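# Pack three boxes with parts and lids into bay

## Task

Fill each of three boxes with exactly one ball bearing, one guide carriage and one round knob. Close each box with a lid that lies flat and is not upside down. Leave every box standing on the table and entirely within the area marked by tape.

## Robot and tools

Robot: two UR12e-type six-joint arms, left_arm and right_arm, each ending in a Robotiq 2F-85 two-finger gripper. Calibrated base positions in the scene frame: left_arm at (+0.065, +0.434, 0) m and right_arm at (+0.041, -0.715, 0) m. Both bases are turned only slightly about vertical (quat_wxyz about (1, 0, 0, -0.013) and (1, 0, 0, -0.008)), and each base's +z points up.

Frames: the scene frame has its origin at table-top height, halfway between the two arms. +x points out over the table, +z points up, and left_arm sits on the +y side. Arm names do not match the left or right side of the images. Each arm's hand pose, velocities and wrist camera pose are reported in that arm's own base frame. Fixed cameras and the table use the scene frame. Reported hand positions can be off by a few centimetres, more at long reach. The gripper's fingers point along its +z and close along its y. end_effector_position is the spot between the pads when they are shut. A camera block sticks out about 10 cm toward the gripper's +x and turns with it.

Command row: every row has 18 numbers covering both arms, even when only one arm moves. The first 9 are left_arm and the last 9 are right_arm. For each arm the order is six joint angles, then gripper position, force_limit and speed. Joint order: shoulder pan, shoulder lift, elbow, wrist 1, wrist 2, wrist 3. Joint values are absolute target angles in radians, not offsets. Stated ranges are -6.283 to 6.283, except the elbow at -3.142 to 3.142. A target well past a range end is refused, and one just past is clipped, with a "joint sent to its limit" line. The three gripper numbers each lie in [-1, 1]. For position, +1 is fully open (85 mm), about -0.8 brings the pads together, and -1 closes until blocked. force_limit sets grip strength together with speed. Speed runs from about 20 mm/s at -1, through 85 at 0, to 150 at +1. To leave a gripper unchanged, repeat its last three numbers; 0 is a real command. Both start at +1.

execute_actions(actions, cameras): actions is a list of actions. Each action is up to 15 rows, one per 1/30 s step; a short action keeps its last row for the remaining steps. An empty list only reports state and images. cameras picks the images: omitted, null or ["all"] means all, [] means none. Names: cam_high, cam_low, cam_work, cam_left_wrist, cam_right_wrist, each 896x504.

move(target, speed, blend, stop_force, zero, blocking, cameras): target is one 18-number row or a list of up to 15 rows, all absolute joint goals. The joints move together, so the hand traces a curve, and the move does not avoid obstacles. speed is the top rad/s of the joint with farthest to go, 0.01 to 3.14, default 0.5. blend (rad) rounds corners at intermediate targets. stop_force (N, 4 to 120) ends an arm's path on contact. Use a low speed for touching, and leave stop_force out when moving off something. zero (default true) re-zeros the force reading before the move. blocking=false returns early while the move continues, and it cannot be combined with stop_force. The result adds a "move:" line: done, off_target, moving, held or fault, and possibly limits=held.

wait(seconds 0 to 10) lets time pass while each arm holds its last command. stop() brakes a running move, but the fingers keep going. zoom_image(camera, region [x0, y0, x1, y1] in pixels, at most 504x504) enlarges part of a camera's latest image. zero_wrist_force(arm) tares that arm's wrist sensor. read_manual(section "licences") returns licence text only. finished_scene(scene) ends the current scene irreversibly, and the goal must hold without the robot.

Results: Joint positions, Joint velocities (shown as "within noise" when at rest) and Joint targets, each in the joint order above. Tool commands, end-effector pose and velocities are in the base frame. Joint torques include the arm's own weight. Wrist force and torque are along the gripper's axes, plus a peak line. Gripper object_status: 0 moving, 1 blocked while opening, 2 blocked while closing (a real grip), 3 reached target or pads met. position_measured is in counts: 3 open, 78 about 60 mm, 130 about 40 mm, 180 about 20 mm, 230 shut. "joint command not followed" means the clearance check between the arms altered commands. Motion lags commands by about 0.1 to 0.2 s. Joint speed is capped, and a target more than 150 mm from the hand is scaled back, so far goals can take several actions.

Avoid: any contact or squeeze between the arms, including one gripper closing on the other's fingers. Avoid pressing hard into surfaces. A firm contact can trip a 10 s fault stop. This happens at about 150 N net force or at the joint torque limits (310 N m shoulder, 141 N m elbow, 50.7 N m wrists; held weight counts). Don't drop parts or release them while they move, and don't let anything leave the table. Don't swing loads fast, and don't clamp hard on a part still resting on something. Long stretched holds heat motors: MOTOR HOT appears at 70 °C, and at 85 °C the arm brakes for at least 30 s.

Each tool is called after "Emit:" as name(argument=value, ...), one argument or row to a line, values as JSON.

## Session

Emit:
execute_actions(
  actions=[],
)

Scene clock: 0.00 s.
left_arm: end_effector_position=(+0.7841, +0.4834, +0.2949) position_measured=3 object_status=3 end_effector_quat_wxyz=(-0.290, +0.633, +0.241, +0.677) | right_arm: end_effector_position=(+0.7295, +0.4807, +0.1900) position_measured=3 object_status=3 end_effector_quat_wxyz=(-0.051, +0.915, -0.064, +0.396)
Joint positions: left_arm=[0.186 -0.905 2.009 -4.346 -0.991 -3.046] | right_arm=[4.124 -1.923 -2.091 -0.124 0.947 -2.211]
Joint velocities: within noise
Joint torques (N m): no reading
Wrist force (N): no reading
Wrist torque (N m): no reading
Wrist force, peak (N): no reading
Joint targets: left_arm=[0.186 -0.905 2.009 -4.346 -0.991 -3.046] | right_arm=[4.124 -1.923 -2.091 -0.124 0.947 -2.211]
Tool commands: left_gripper/position=+1.0 left_gripper/force_limit=+1.0 left_gripper/speed=+1.0 right_gripper/position=+1.0 right_gripper/force_limit=+1.0 right_gripper/speed=+1.0

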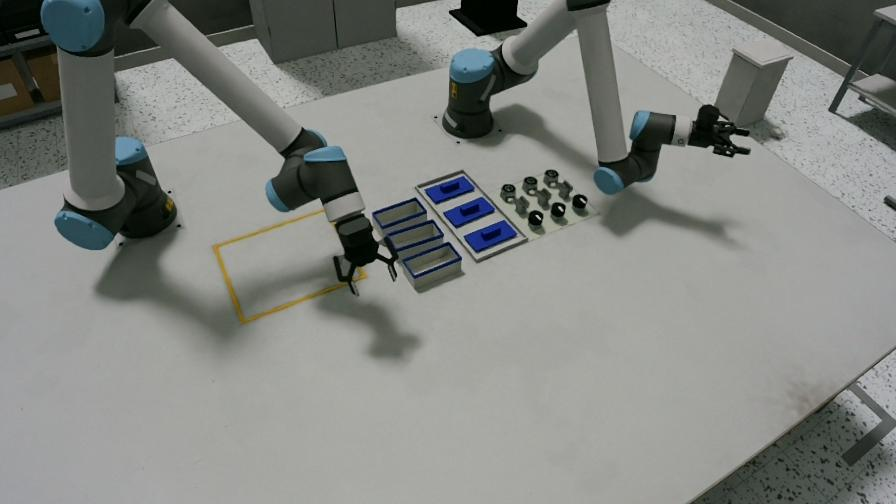

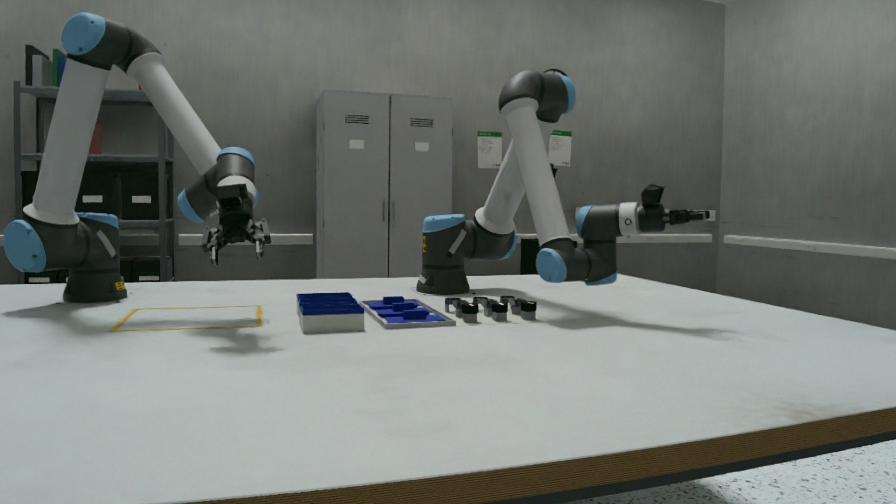

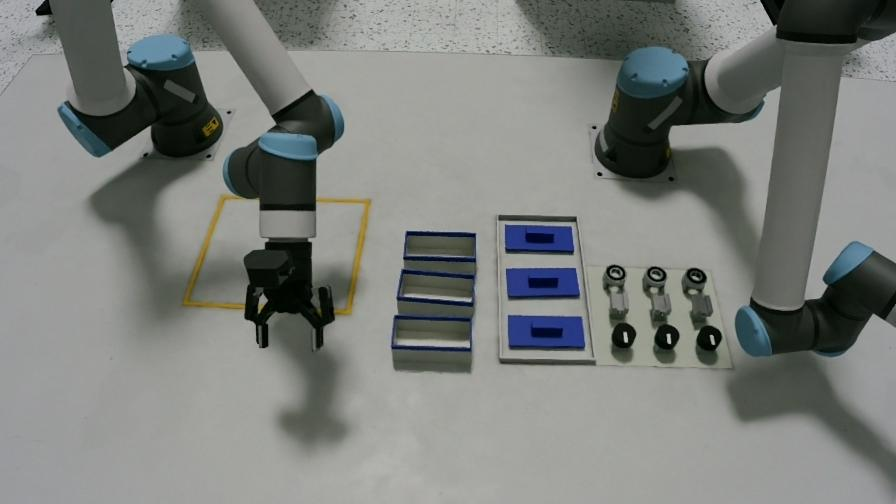

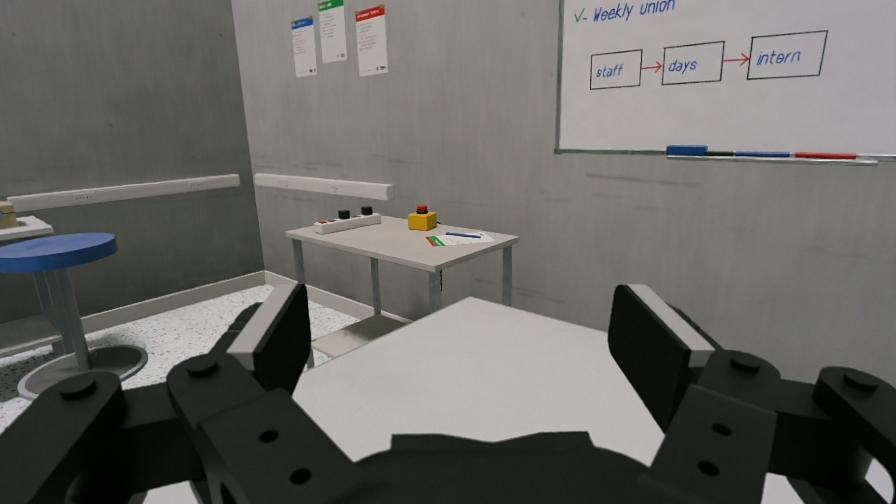

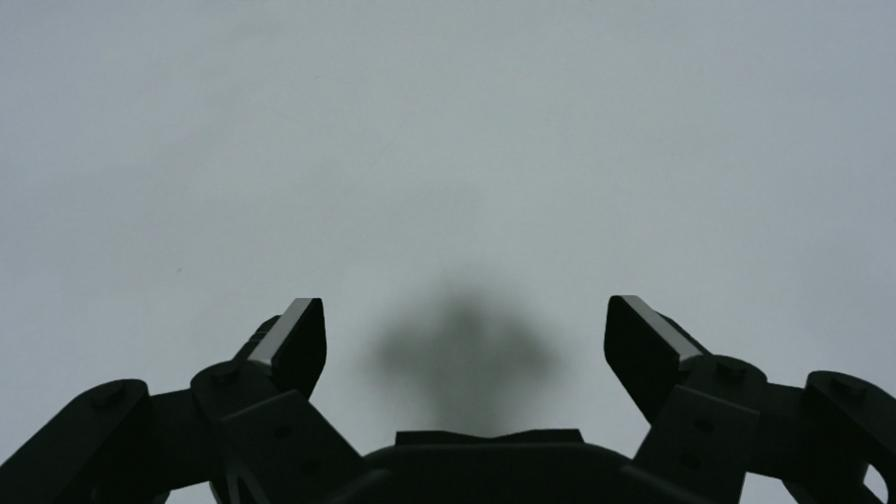

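Emit:
zoom_image(
  camera="cam_work",
  region=[380, 200, 600, 380],
)

Emit:
zoom_image(
  camera="cam_work",
  region=[580, 250, 740, 380],
)

Emit:
zoom_image(
  camera="cam_low",
  region=[280, 280, 560, 340],
)

Emit:
zoom_image(
  camera="cam_high",
  region=[360, 150, 620, 300],
)

Scaled by 2.291 from the camera's 896x504 image, which has a finer 1280x720 frame.

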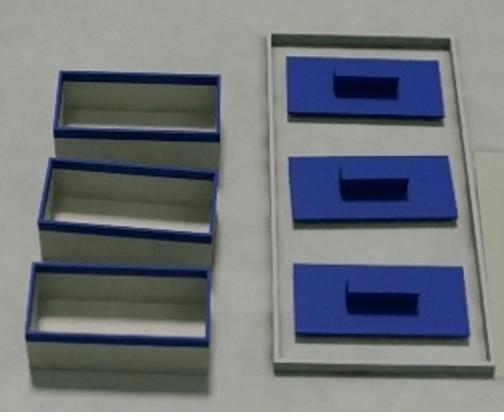

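Scaled by 3.150 from the camera's 896x504 image, which has a finer 1280x720 frame.

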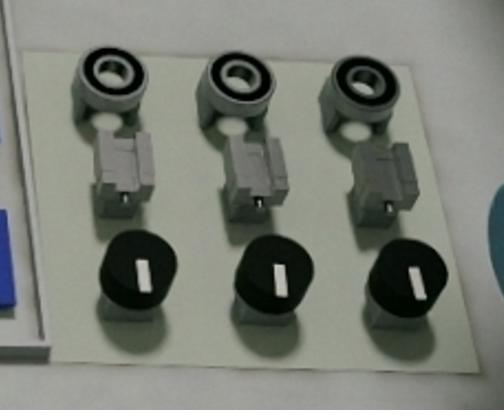

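Scaled by 1.800 from the camera's 896x504 image, which has a finer 1280x720 frame.

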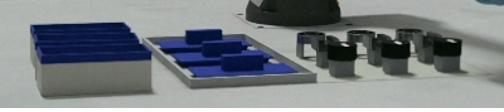

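Scaled by 1.938 from the camera's 896x504 image, which has a finer 1280x720 frame.

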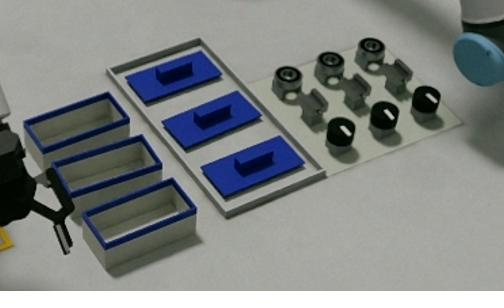

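Emit:
move(
  target=[-0.688,-1.944,2.187,-1.814,-1.571,-2.285,-0.1,0,0,4.124,-1.923,-2.091,-0.124,0.947,-2.211,0,0,0],
  speed=1.2,
)

Scene clock: 42.00 s.
left_arm: end_effector_position=(+0.4592, -0.1521, +0.3298) position_measured=141 object_status=3 end_effector_quat_wxyz=(+0.000, +0.716, -0.698, +0.000) | right_arm: end_effector_position=(+0.7294, +0.4807, +0.1897) position_measured=128 object_status=3 end_effector_quat_wxyz=(-0.051, +0.915, -0.063, +0.396)
Joint positions: left_arm=[-0.688 -1.944 2.187 -1.814 -1.571 -2.285] | right_arm=[4.124 -1.923 -2.091 -0.124 0.947 -2.211]
Joint velocities: within noise
Joint torques (N m): left_arm=[-17.91 -28.65 -35.49 -2.36 -2.7 2.91] | right_arm=[2.59 48.63 28.49 9.17 1.96 -2.84]
Wrist force (N): left_arm=[0.1 -1.3 -1.4] | right_arm=[-0.1 0.7 0.1]
Wrist torque (N m): left_arm=[-0.31 -0.07 0.15] | right_arm=[0.11 0.00 0.01]
Wrist force, peak (N): left_arm=[-1.2 -3.3 0.5] | right_arm=[0.0 1.0 -0.1]
Joint targets: left_arm=[-0.688 -1.944 2.187 -1.814 -1.571 -2.285] | right_arm=[4.124 -1.923 -2.091 -0.124 0.947 -2.211]
move: done
camera_calibration:
cam_left_wrist: T_world_to_cam=[[-0.998782, -0.0372171, 0.032393, 0.449666], [-0.023411, 0.935387, 0.352849, 0.0560413], [-0.043432, 0.351661, -0.935119, 0.508742], [0, 0, 0, 1]] pos_world=[0.472526, -0.21459, 0.441395]
cam_right_wrist: T_world_to_cam=[[-0.0982342, -0.987827, -0.120615, 0.574986], [-0.87155, 0.143902, -0.468714, 0.674019], [0.480365, 0.0590786, -0.875077, -0.0857287], [0, 0, 0, 1]] pos_world=[0.685106, 0.476059, 0.310255]

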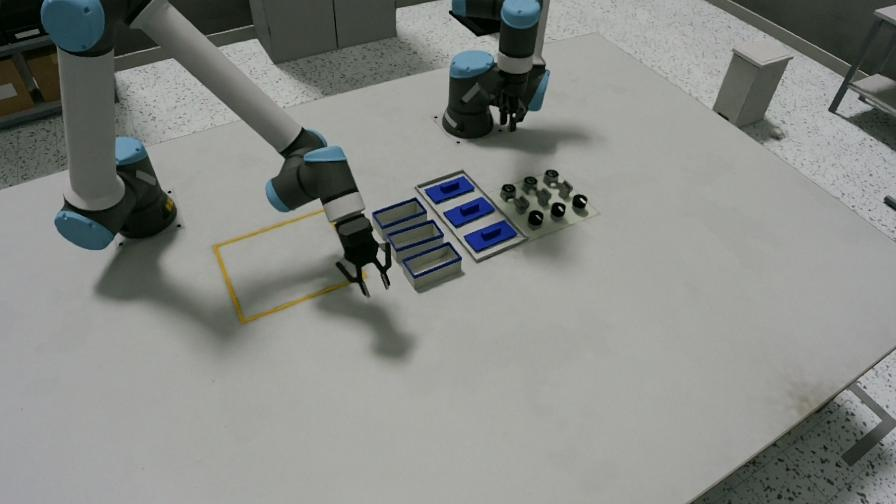

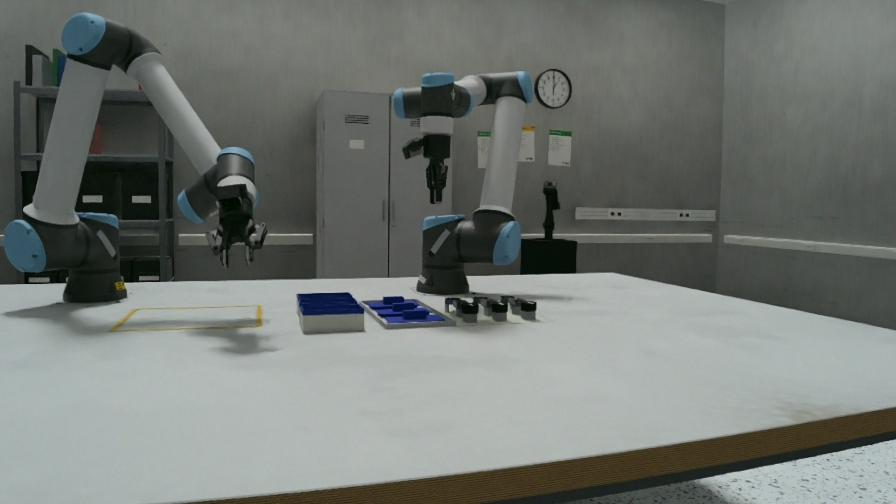

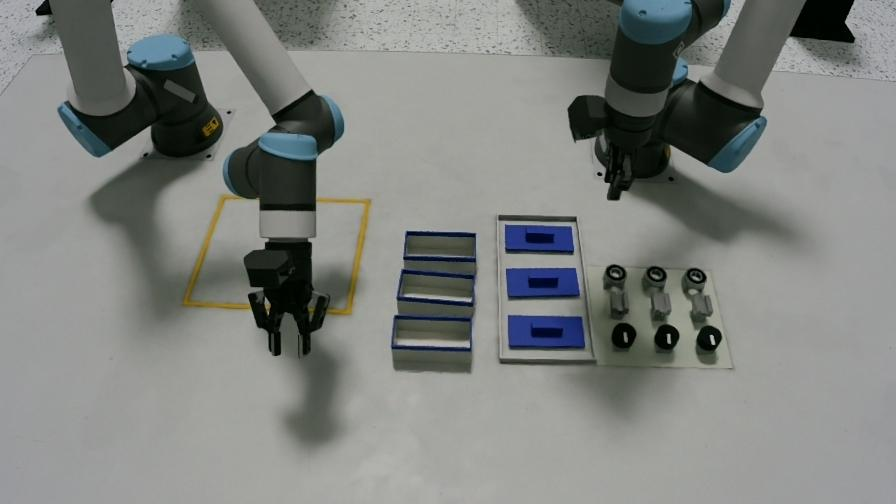

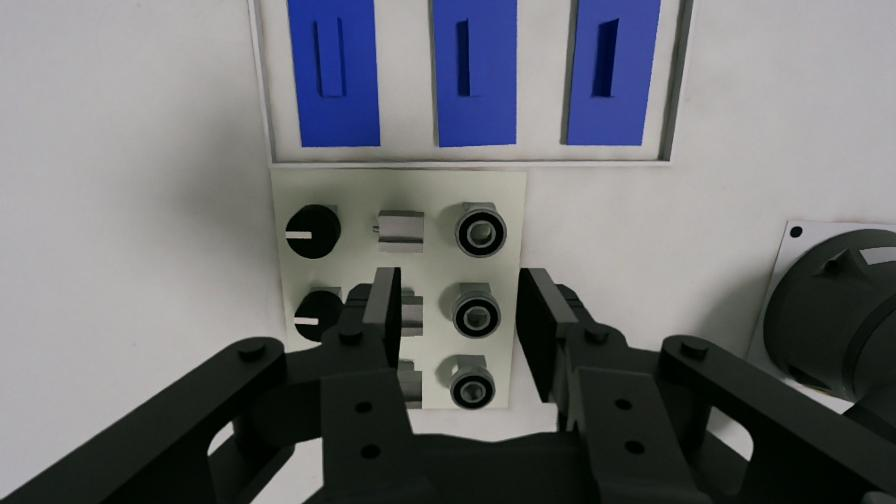

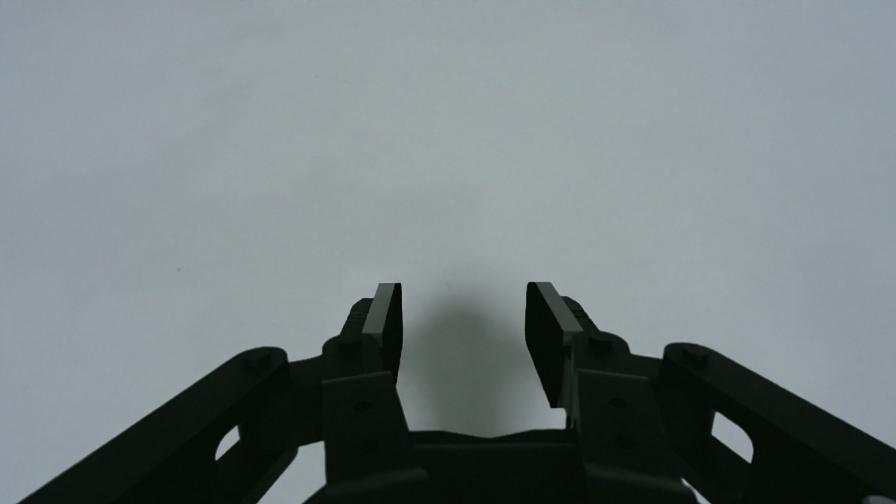

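Emit:
zoom_image(
  camera="cam_left_wrist",
  region=[260, 150, 540, 420],
)

Emit:
zoom_image(
  camera="cam_left_wrist",
  region=[240, 0, 720, 200],
)

Scaled by 1.800 from the camera's 896x504 image, which has a finer 1280x720 frame.

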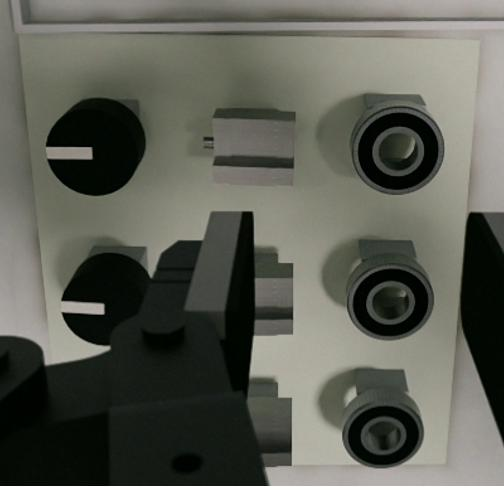

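Scaled by 1.050 from the camera's 896x504 image, which has a finer 1280x720 frame.

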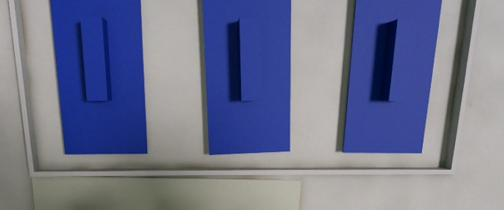

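Emit:
zoom_image(
  camera="cam_low",
  region=[430, 285, 550, 330],
)

Emit:
zoom_image(
  camera="cam_high",
  region=[490, 160, 610, 245],
)

Emit:
zoom_image(
  camera="cam_low",
  region=[280, 275, 460, 345],
)

Scaled by 4.200 from the camera's 896x504 image, which has a finer 1280x720 frame.

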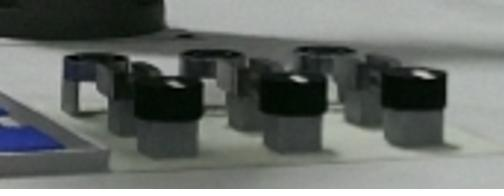

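Scaled by 4.200 from the camera's 896x504 image, which has a finer 1280x720 frame.

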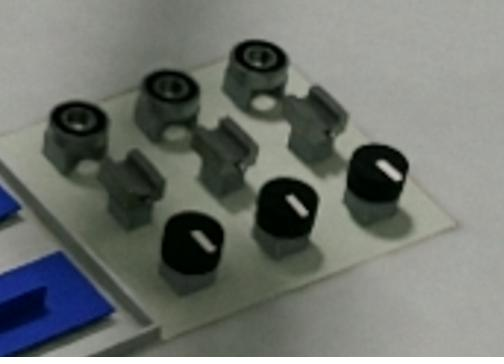

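Scaled by 2.800 from the camera's 896x504 image, which has a finer 1280x720 frame.

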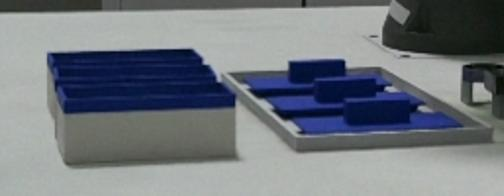

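Emit:
move(
  target=[-1.0705,-1.4915,1.8629,-1.9422,-1.571,-2.6673,-0.1,0,0,4.2246,-1.2886,-2.183,-1.2408,1.571,-3.6454,1,0,0],
  speed=1.2,
)

Emit:
zoom_image(
  camera="cam_left_wrist",
  region=[200, 0, 700, 400],
)

Scene clock: 73.07 s.
left_arm: end_effector_position=(+0.4890, -0.5315, +0.3001) position_measured=141 object_status=3 end_effector_quat_wxyz=(+0.000, +0.716, -0.698, +0.000) | right_arm: end_effector_position=(+0.3834, +0.3512, +0.3000) position_measured=3 object_status=3 end_effector_quat_wxyz=(+0.000, +0.701, +0.713, +0.000)
Joint positions: left_arm=[-1.07 -1.492 1.863 -1.942 -1.571 -2.667] | right_arm=[4.225 -1.289 -2.183 -1.241 1.571 -3.645]
Joint velocities: within noise
Joint torques (N m): left_arm=[-18.24 -39.52 -57.44 -6.01 -1.66 -3.71] | right_arm=[8.53 36.41 40.85 1.34 3.38 -2.99]
Wrist force (N): left_arm=[-0.3 -0.6 -1.4] | right_arm=[-0.2 0.6 -0.3]
Wrist torque (N m): left_arm=[-0.24 -0.06 0.14] | right_arm=[0.06 0.05 -0.01]
Wrist force, peak (N): left_arm=[2.4 -0.6 -0.9] | right_arm=[-1.6 -1.1 -1.2]
Joint targets: left_arm=[-1.071 -1.492 1.863 -1.942 -1.571 -2.667] | right_arm=[4.225 -1.289 -2.183 -1.241 1.571 -3.645]
move: done
camera_calibration:
cam_left_wrist: T_world_to_cam=[[-0.998785, -0.0369771, 0.0325806, 0.466331], [-0.0231111, 0.93532, 0.353047, 0.421891], [-0.043528, 0.351865, -0.935038, 0.615948], [0, 0, 0, 1]] pos_world=[0.502326, -0.59409, 0.411794]
cam_right_wrist: T_world_to_cam=[[0.999363, 0.0165876, 0.0315919, -0.392863], [0.00593666, -0.950331, 0.311183, 0.256732], [0.0351845, -0.310798, -0.949825, 0.50767], [0, 0, 0, 1]] pos_world=[0.373227, 0.40828, 0.414718]

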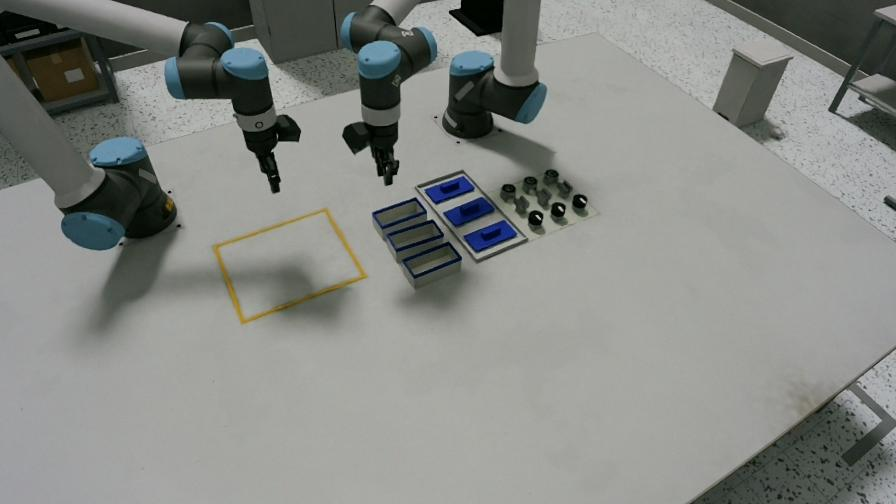

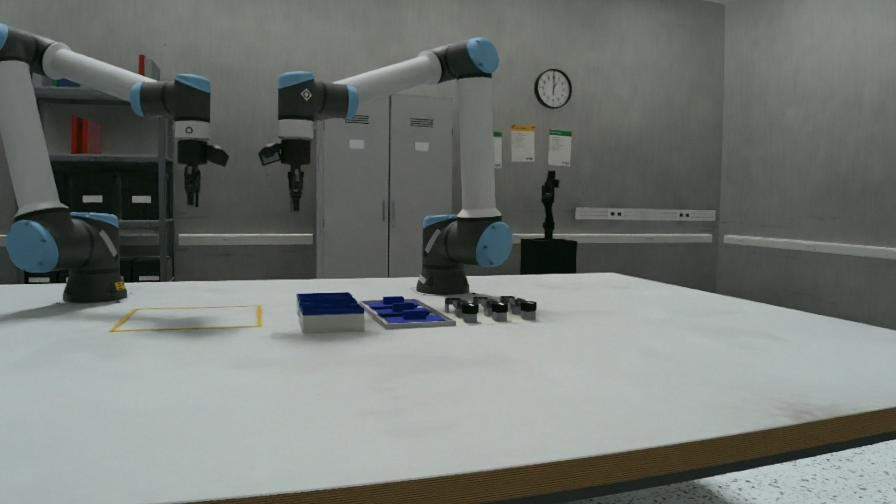

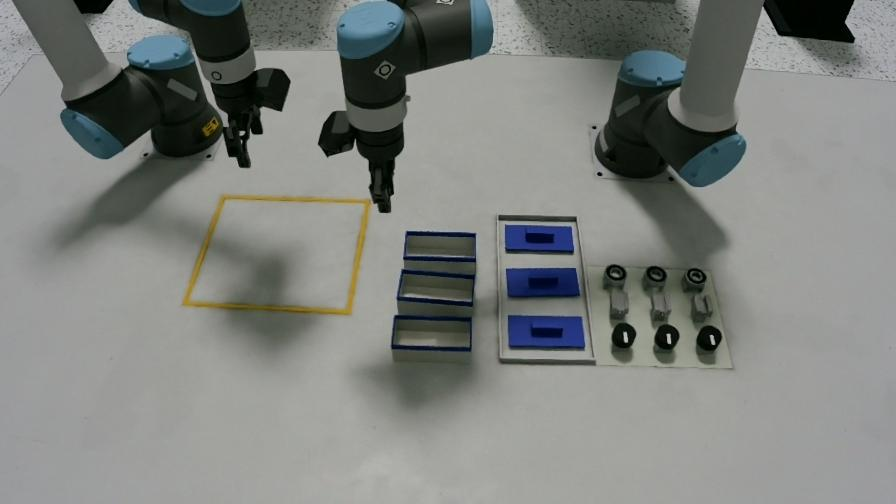

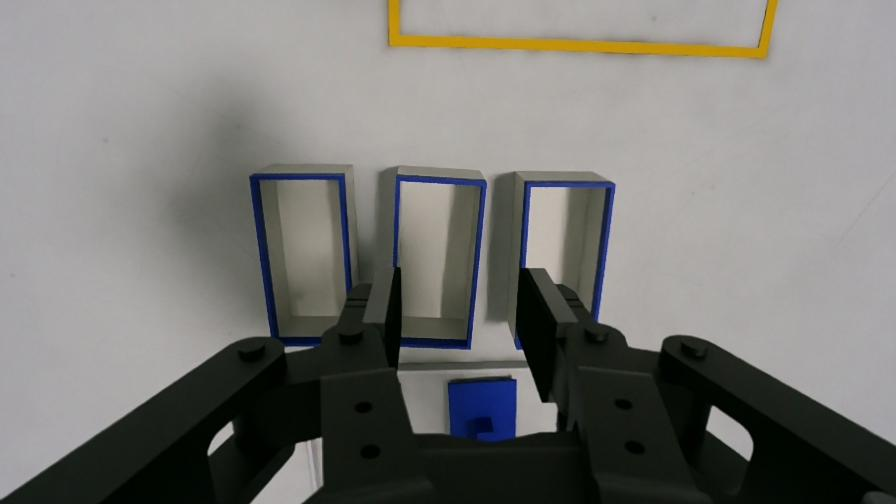

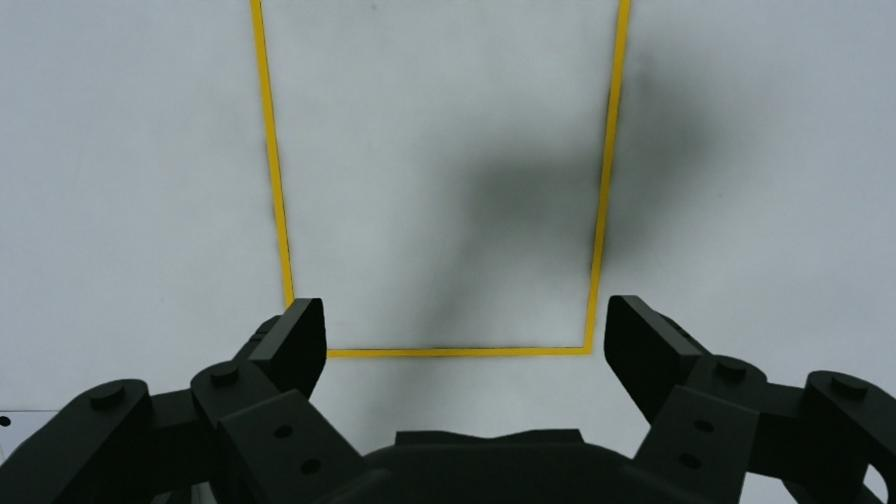

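Scaled by 1.008 from the camera's 896x504 image, which has a finer 1280x720 frame.

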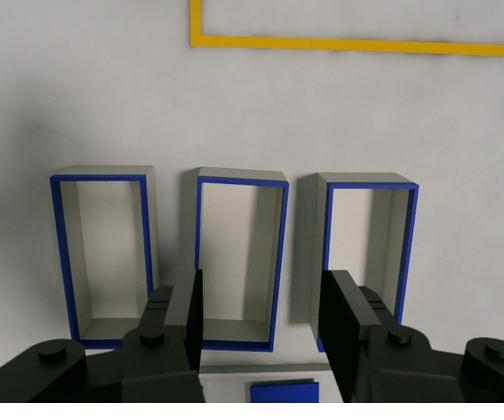

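Emit:
move(
  target=[-0.612,-1.8542,2.5241,-2.2407,-1.5708,-0.638,0.36,0,0,4.2246,-1.2886,-2.183,-1.2408,1.571,-3.6454,1,0,0],
  speed=1.2,
  cameras=["cam_left_wrist","cam_work","cam_low"],
)

Emit:
zoom_image(
  camera="cam_left_wrist",
  region=[250, 100, 750, 500],
)

Emit:
zoom_image(
  camera="cam_low",
  region=[400, 200, 560, 330],
)

Scene clock: 107.30 s.
left_arm: end_effector_position=(+0.4247, -0.0853, +0.1302) position_measured=84 object_status=3 end_effector_quat_wxyz=(+0.000, -0.013, +1.000, +0.000) | right_arm: end_effector_position=(+0.3834, +0.3512, +0.3000) position_measured=3 object_status=3 end_effector_quat_wxyz=(+0.000, +0.701, +0.713, +0.000)
Joint positions: left_arm=[-0.612 -1.854 2.524 -2.241 -1.571 -0.638] | right_arm=[4.225 -1.289 -2.183 -1.241 1.571 -3.645]
Joint velocities: within noise
Joint torques (N m): left_arm=[15.59 -27.25 -25.96 -6.13 2.16 3.17] | right_arm=[3.46 38.73 53.24 5.04 2.38 -2.64]
Wrist force (N): left_arm=[-0.2 -1.1 -1.5] | right_arm=[-0.2 0.5 -0.1]
Wrist torque (N m): left_arm=[-0.24 -0.05 0.19] | right_arm=[0.04 0.06 -0.01]
Wrist force, peak (N): left_arm=[1.8 -0.7 -2.4] | right_arm=[0.0 1.1 0.0]
Joint targets: left_arm=[-0.612 -1.854 2.524 -2.241 -1.571 -0.638] | right_arm=[4.225 -1.289 -2.183 -1.241 1.571 -3.645]
move: done
camera_calibration:
cam_left_wrist: T_world_to_cam=[[-0.0370368, 0.998787, 0.0324447, 0.104073], [0.935251, 0.0232065, 0.353225, -0.421783], [0.352043, 0.0434263, -0.934976, 0.102876], [0, 0, 0, 1]] pos_world=[0.36211, -0.0986259, 0.241794]
Images, in order (width x height): cam_low 896x504, cam_work 896x504, cam_left_wrist 896x504.

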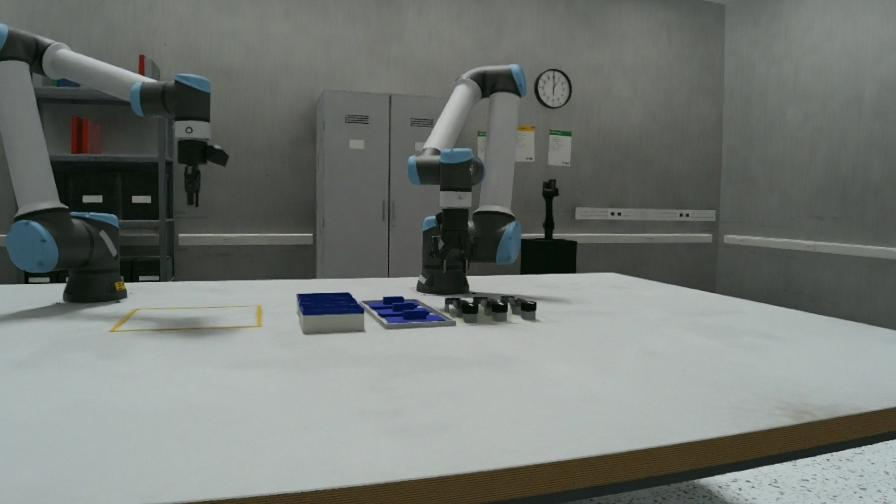

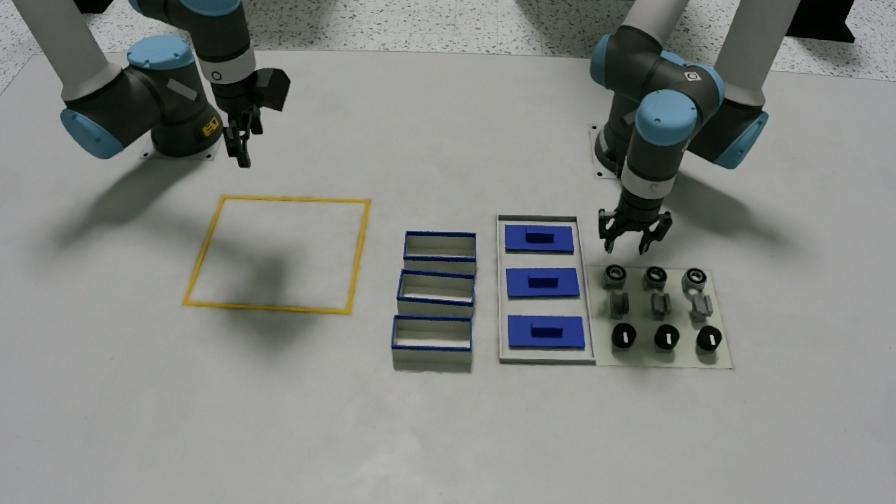

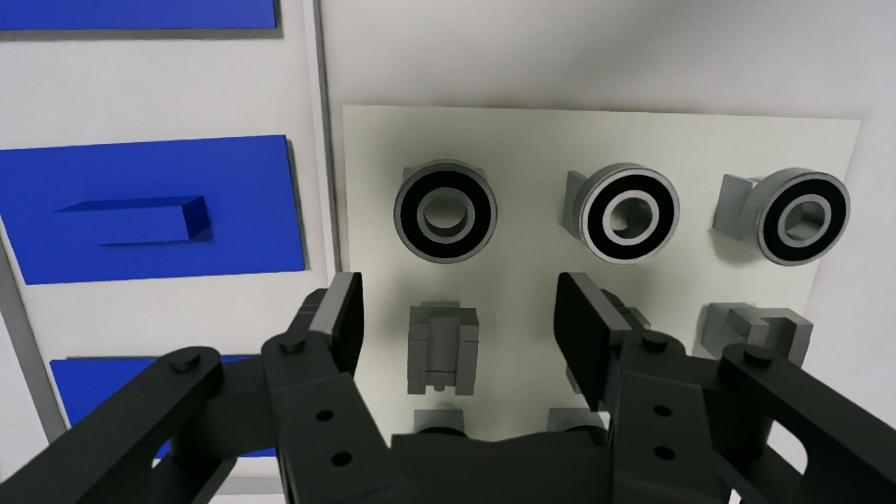

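Scaled by 1.008 from the camera's 896x504 image, which has a finer 1280x720 frame.

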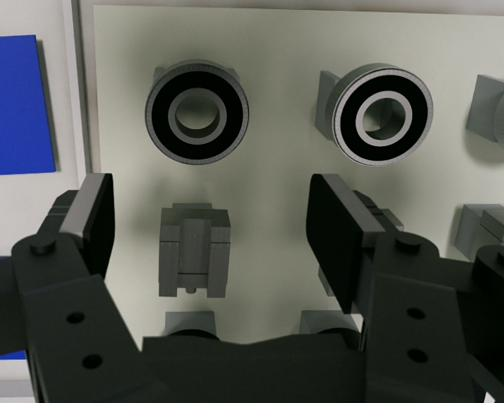

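Scaled by 3.150 from the camera's 896x504 image, which has a finer 1280x720 frame.

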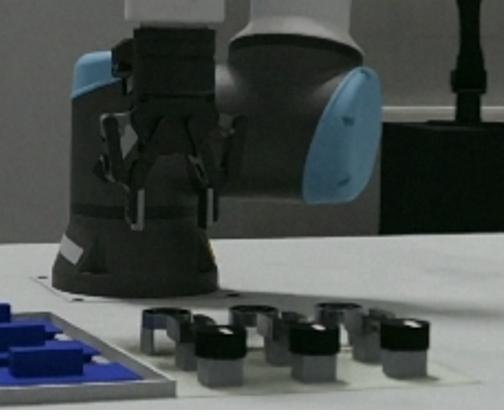

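Emit:
move(
  target=[-0.6279,-1.6798,2.6235,-2.5145,-1.5708,-0.6539,0.36,0,0,4.2246,-1.2886,-2.183,-1.2408,1.571,-3.6454,1,0,0],
  speed=0.4,
  cameras=["cam_left_wrist","cam_work","cam_low"],
)

Emit:
zoom_image(
  camera="cam_low",
  region=[400, 220, 560, 330],
)

Scene clock: 125.57 s.
left_arm: end_effector_position=(+0.4168, -0.0873, +0.0431) position_measured=84 object_status=3 end_effector_quat_wxyz=(+0.000, -0.013, +1.000, +0.000) | right_arm: end_effector_position=(+0.3834, +0.3512, +0.3000) position_measured=3 object_status=3 end_effector_quat_wxyz=(+0.000, +0.701, +0.713, +0.000)
Joint positions: left_arm=[-0.628 -1.68 2.623 -2.514 -1.571 -0.654] | right_arm=[4.225 -1.289 -2.183 -1.241 1.571 -3.645]
Joint velocities: within noise
Joint torques (N m): left_arm=[-16.58 -6.05 -17.48 -6.05 2.18 -3.33] | right_arm=[-0.23 36.21 58.69 7.57 1.89 -2.42]
Wrist force (N): left_arm=[0.2 -1.3 -1.3] | right_arm=[-0.1 0.5 -0.3]
Wrist torque (N m): left_arm=[-0.27 -0.14 0.16] | right_arm=[0.04 0.03 0.00]
Wrist force, peak (N): left_arm=[-0.3 -1.2 -2.9] | right_arm=[-0.2 1.0 0.0]
Joint targets: left_arm=[-0.628 -1.680 2.624 -2.515 -1.571 -0.654] | right_arm=[4.225 -1.289 -2.183 -1.241 1.571 -3.645]
move: done
camera_calibration:
cam_left_wrist: T_world_to_cam=[[-0.0369429, 0.998789, 0.0324784, 0.108665], [0.935255, 0.0231069, 0.353221, -0.38359], [0.352043, 0.0434245, -0.934976, 0.024312], [0, 0, 0, 1]] pos_world=[0.35421, -0.100726, 0.154694]
Images, in order (width x height): cam_low 896x504, cam_work 896x504, cam_left_wrist 896x504.

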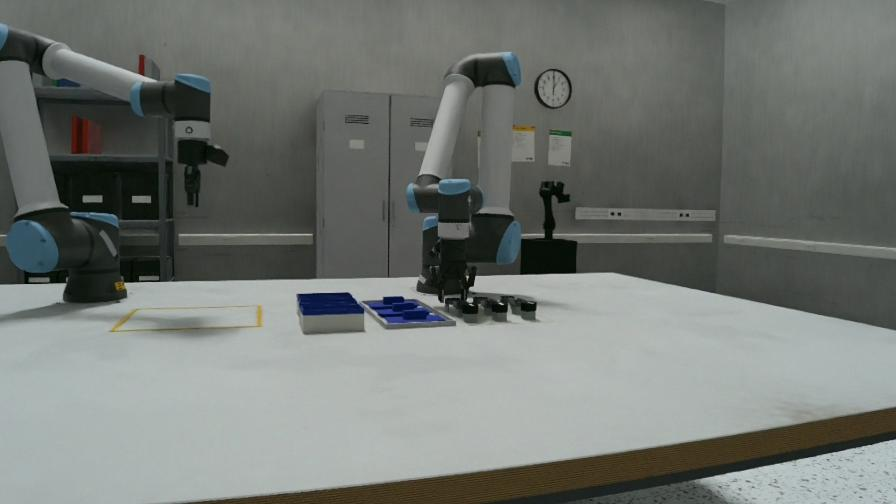

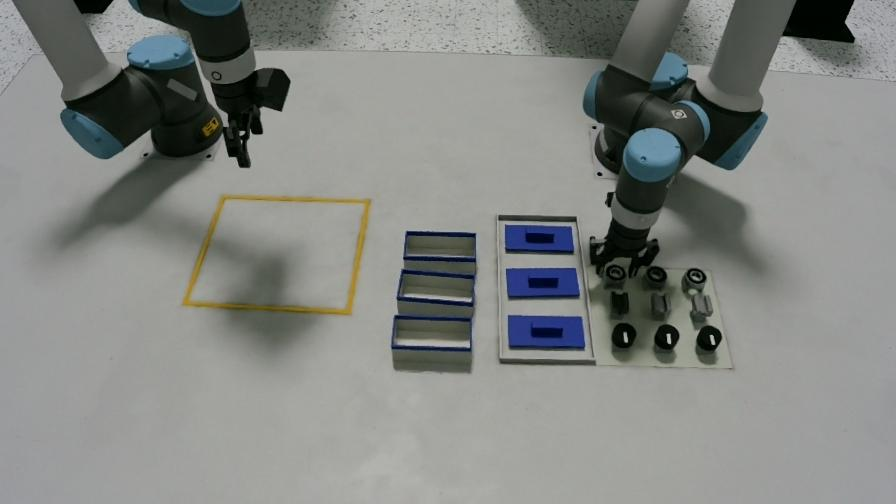

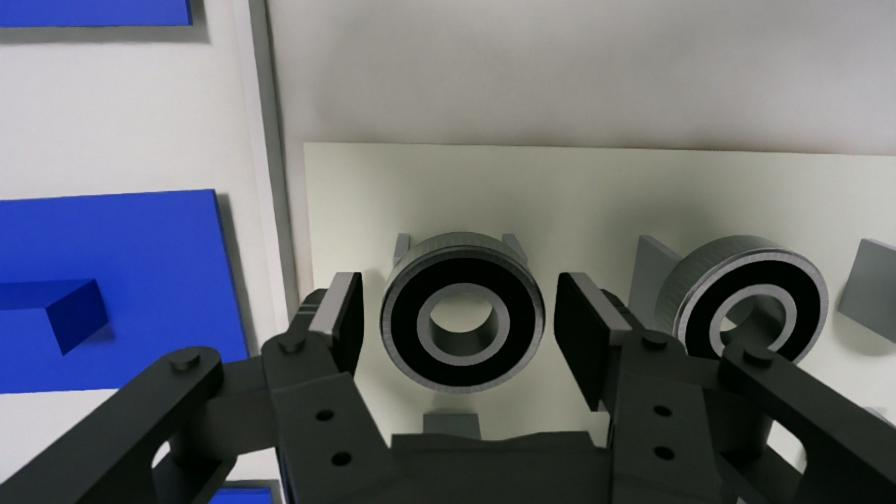

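Scaled by 3.150 from the camera's 896x504 image, which has a finer 1280x720 frame.

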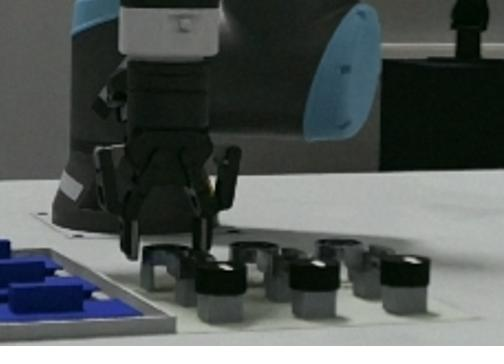

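Emit:
move(
  target=[
    [-0.6279,-1.6798,2.6235,-2.5145,-1.5708,-0.6539,-1,-0.6,-1,4.2246,-1.2886,-2.183,-1.2408,1.571,-3.6454,1,0,0],
    [-0.6279,-1.9053,2.5110,-2.1765,-1.5708,-0.6539,-1,-0.6,-1,4.2246,-1.2886,-2.183,-1.2408,1.571,-3.6454,1,0,0],
  ],
  speed=0.5,
  cameras=["cam_left_wrist","cam_low"],
)

Emit:
zoom_image(
  camera="cam_low",
  region=[400, 220, 560, 330],
)

Scene clock: 134.57 s.
left_arm: end_effector_position=(+0.4168, -0.0873, +0.1501) position_measured=115 object_status=2 end_effector_quat_wxyz=(+0.000, -0.013, +1.000, +0.000) | right_arm: end_effector_position=(+0.3834, +0.3512, +0.3000) position_measured=3 object_status=3 end_effector_quat_wxyz=(+0.000, +0.701, +0.713, +0.000)
Joint positions: left_arm=[-0.628 -1.905 2.511 -2.177 -1.571 -0.654] | right_arm=[4.225 -1.289 -2.183 -1.241 1.571 -3.645]
Joint velocities: within noise
Joint torques (N m): left_arm=[-14.32 -24.24 -54.14 -2.53 2.31 -3.53] | right_arm=[-5.91 33.12 57.37 8.15 1.39 -1.48]
Wrist force (N): left_arm=[0.4 -0.9 -0.5] | right_arm=[-0.6 0.7 -0.1]
Wrist torque (N m): left_arm=[-0.21 -0.15 0.21] | right_arm=[0.07 0.11 -0.01]
Wrist force, peak (N): left_arm=[0.9 0.0 -10.1] | right_arm=[-0.3 1.1 -0.3]
Joint targets: left_arm=[-0.628 -1.905 2.511 -2.176 -1.571 -0.654] | right_arm=[4.225 -1.289 -2.183 -1.241 1.571 -3.645]
move: done
camera_calibration:
cam_left_wrist: T_world_to_cam=[[-0.0369452, 0.998789, 0.0324819, 0.10509], [0.935288, 0.0231119, 0.353133, -0.421375], [0.351954, 0.0434264, -0.935009, 0.12439], [0, 0, 0, 1]] pos_world=[0.35421, -0.100626, 0.261694]
Images, in order (width x height): cam_low 896x504, cam_left_wrist 896x504.

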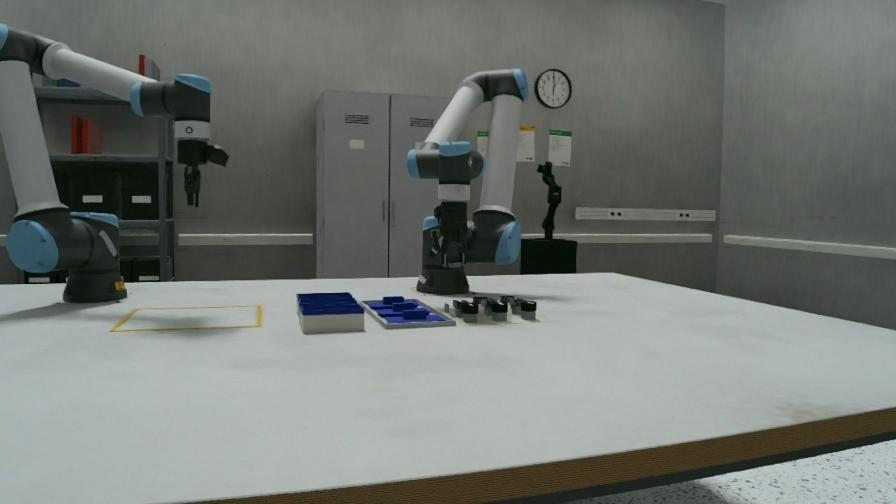

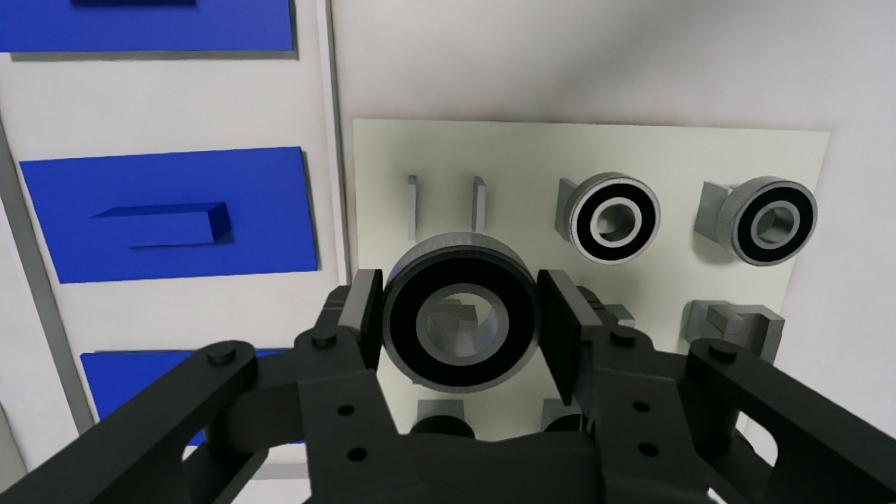

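Scaled by 3.150 from the camera's 896x504 image, which has a finer 1280x720 frame.

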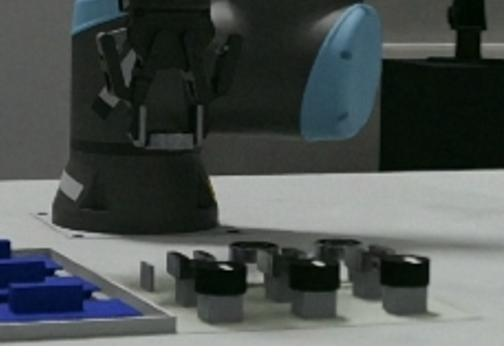

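Emit:
move(
  target=[-0.8535,-1.3615,2.0121,-2.2214,-1.5708,-0.8795,-1,-0.6,-1,4.2246,-1.2886,-2.183,-1.2408,1.571,-3.6454,1,0,0],
  speed=0.8,
  cameras=["cam_left_wrist","cam_low","cam_work"],
)

Scene clock: 155.67 s.
left_arm: end_effector_position=(+0.5926, -0.4144, +0.1500) position_measured=115 object_status=2 end_effector_quat_wxyz=(+0.000, -0.013, +1.000, +0.000) | right_arm: end_effector_position=(+0.3834, +0.3512, +0.3000) position_measured=3 object_status=3 end_effector_quat_wxyz=(+0.000, +0.701, +0.713, +0.000)
Joint positions: left_arm=[-0.853 -1.362 2.012 -2.221 -1.571 -0.879] | right_arm=[4.225 -1.289 -2.183 -1.241 1.571 -3.645]
Joint velocities: within noise
Joint torques (N m): left_arm=[-18.39 -45.54 -53.14 -6.35 2.25 -3.71] | right_arm=[-5.25 31.26 56.67 7.69 0.55 -1.4]
Wrist force (N): left_arm=[0.4 -1.4 -0.3] | right_arm=[-0.3 0.3 -0.3]
Wrist torque (N m): left_arm=[-0.34 -0.15 0.19] | right_arm=[0.00 0.07 -0.01]
Wrist force, peak (N): left_arm=[-1.3 -6.5 0.8] | right_arm=[-0.6 0.8 -0.2]
Joint targets: left_arm=[-0.853 -1.361 2.012 -2.221 -1.571 -0.879] | right_arm=[4.225 -1.289 -2.183 -1.241 1.571 -3.645]
move: done
camera_calibration:
cam_left_wrist: T_world_to_cam=[[-0.0369429, 0.998789, 0.0324784, 0.438296], [0.935255, 0.0231069, 0.353221, -0.578305], [0.352043, 0.0434245, -0.934976, 0.0765365], [0, 0, 0, 1]] pos_world=[0.53011, -0.427726, 0.261594]
Images, in order (width x height): cam_low 896x504, cam_work 896x504, cam_left_wrist 896x504.

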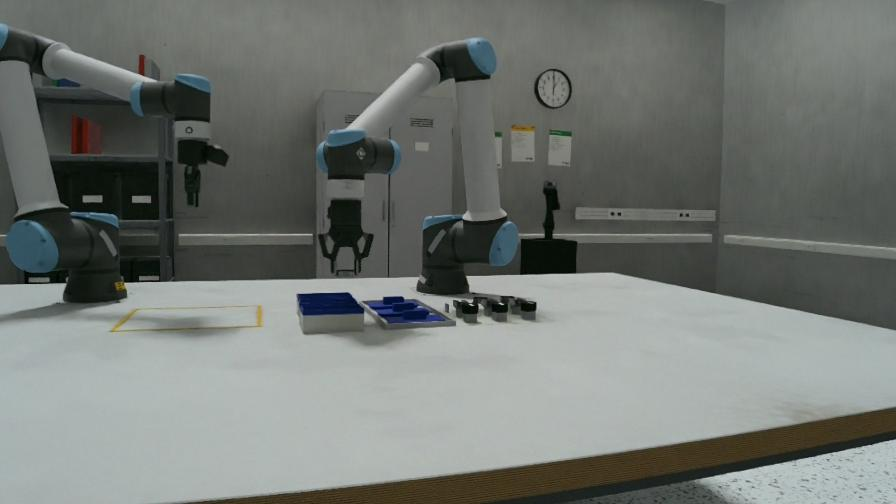

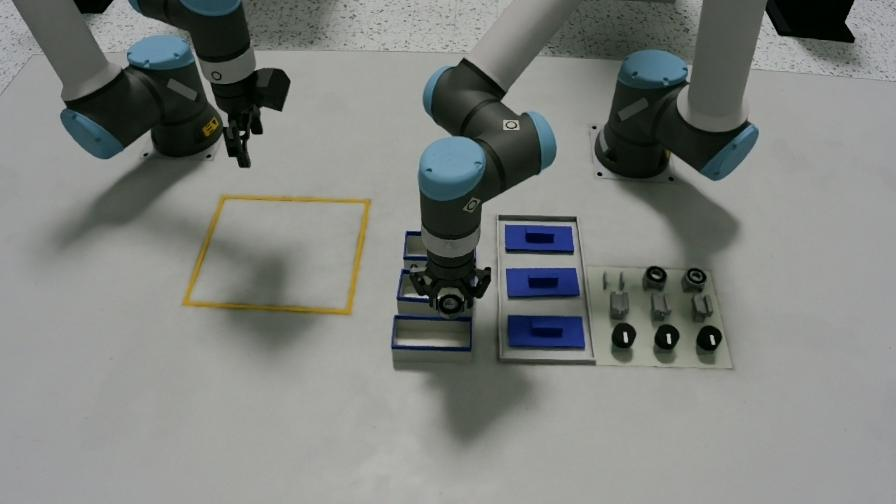

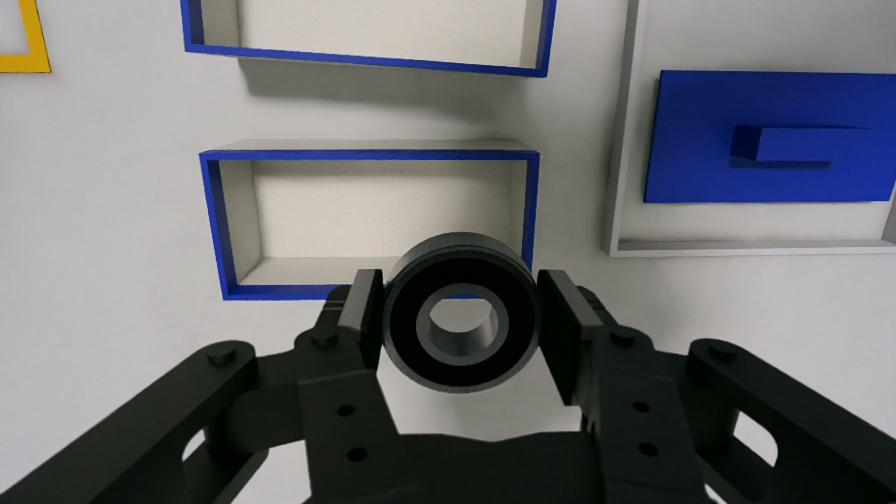

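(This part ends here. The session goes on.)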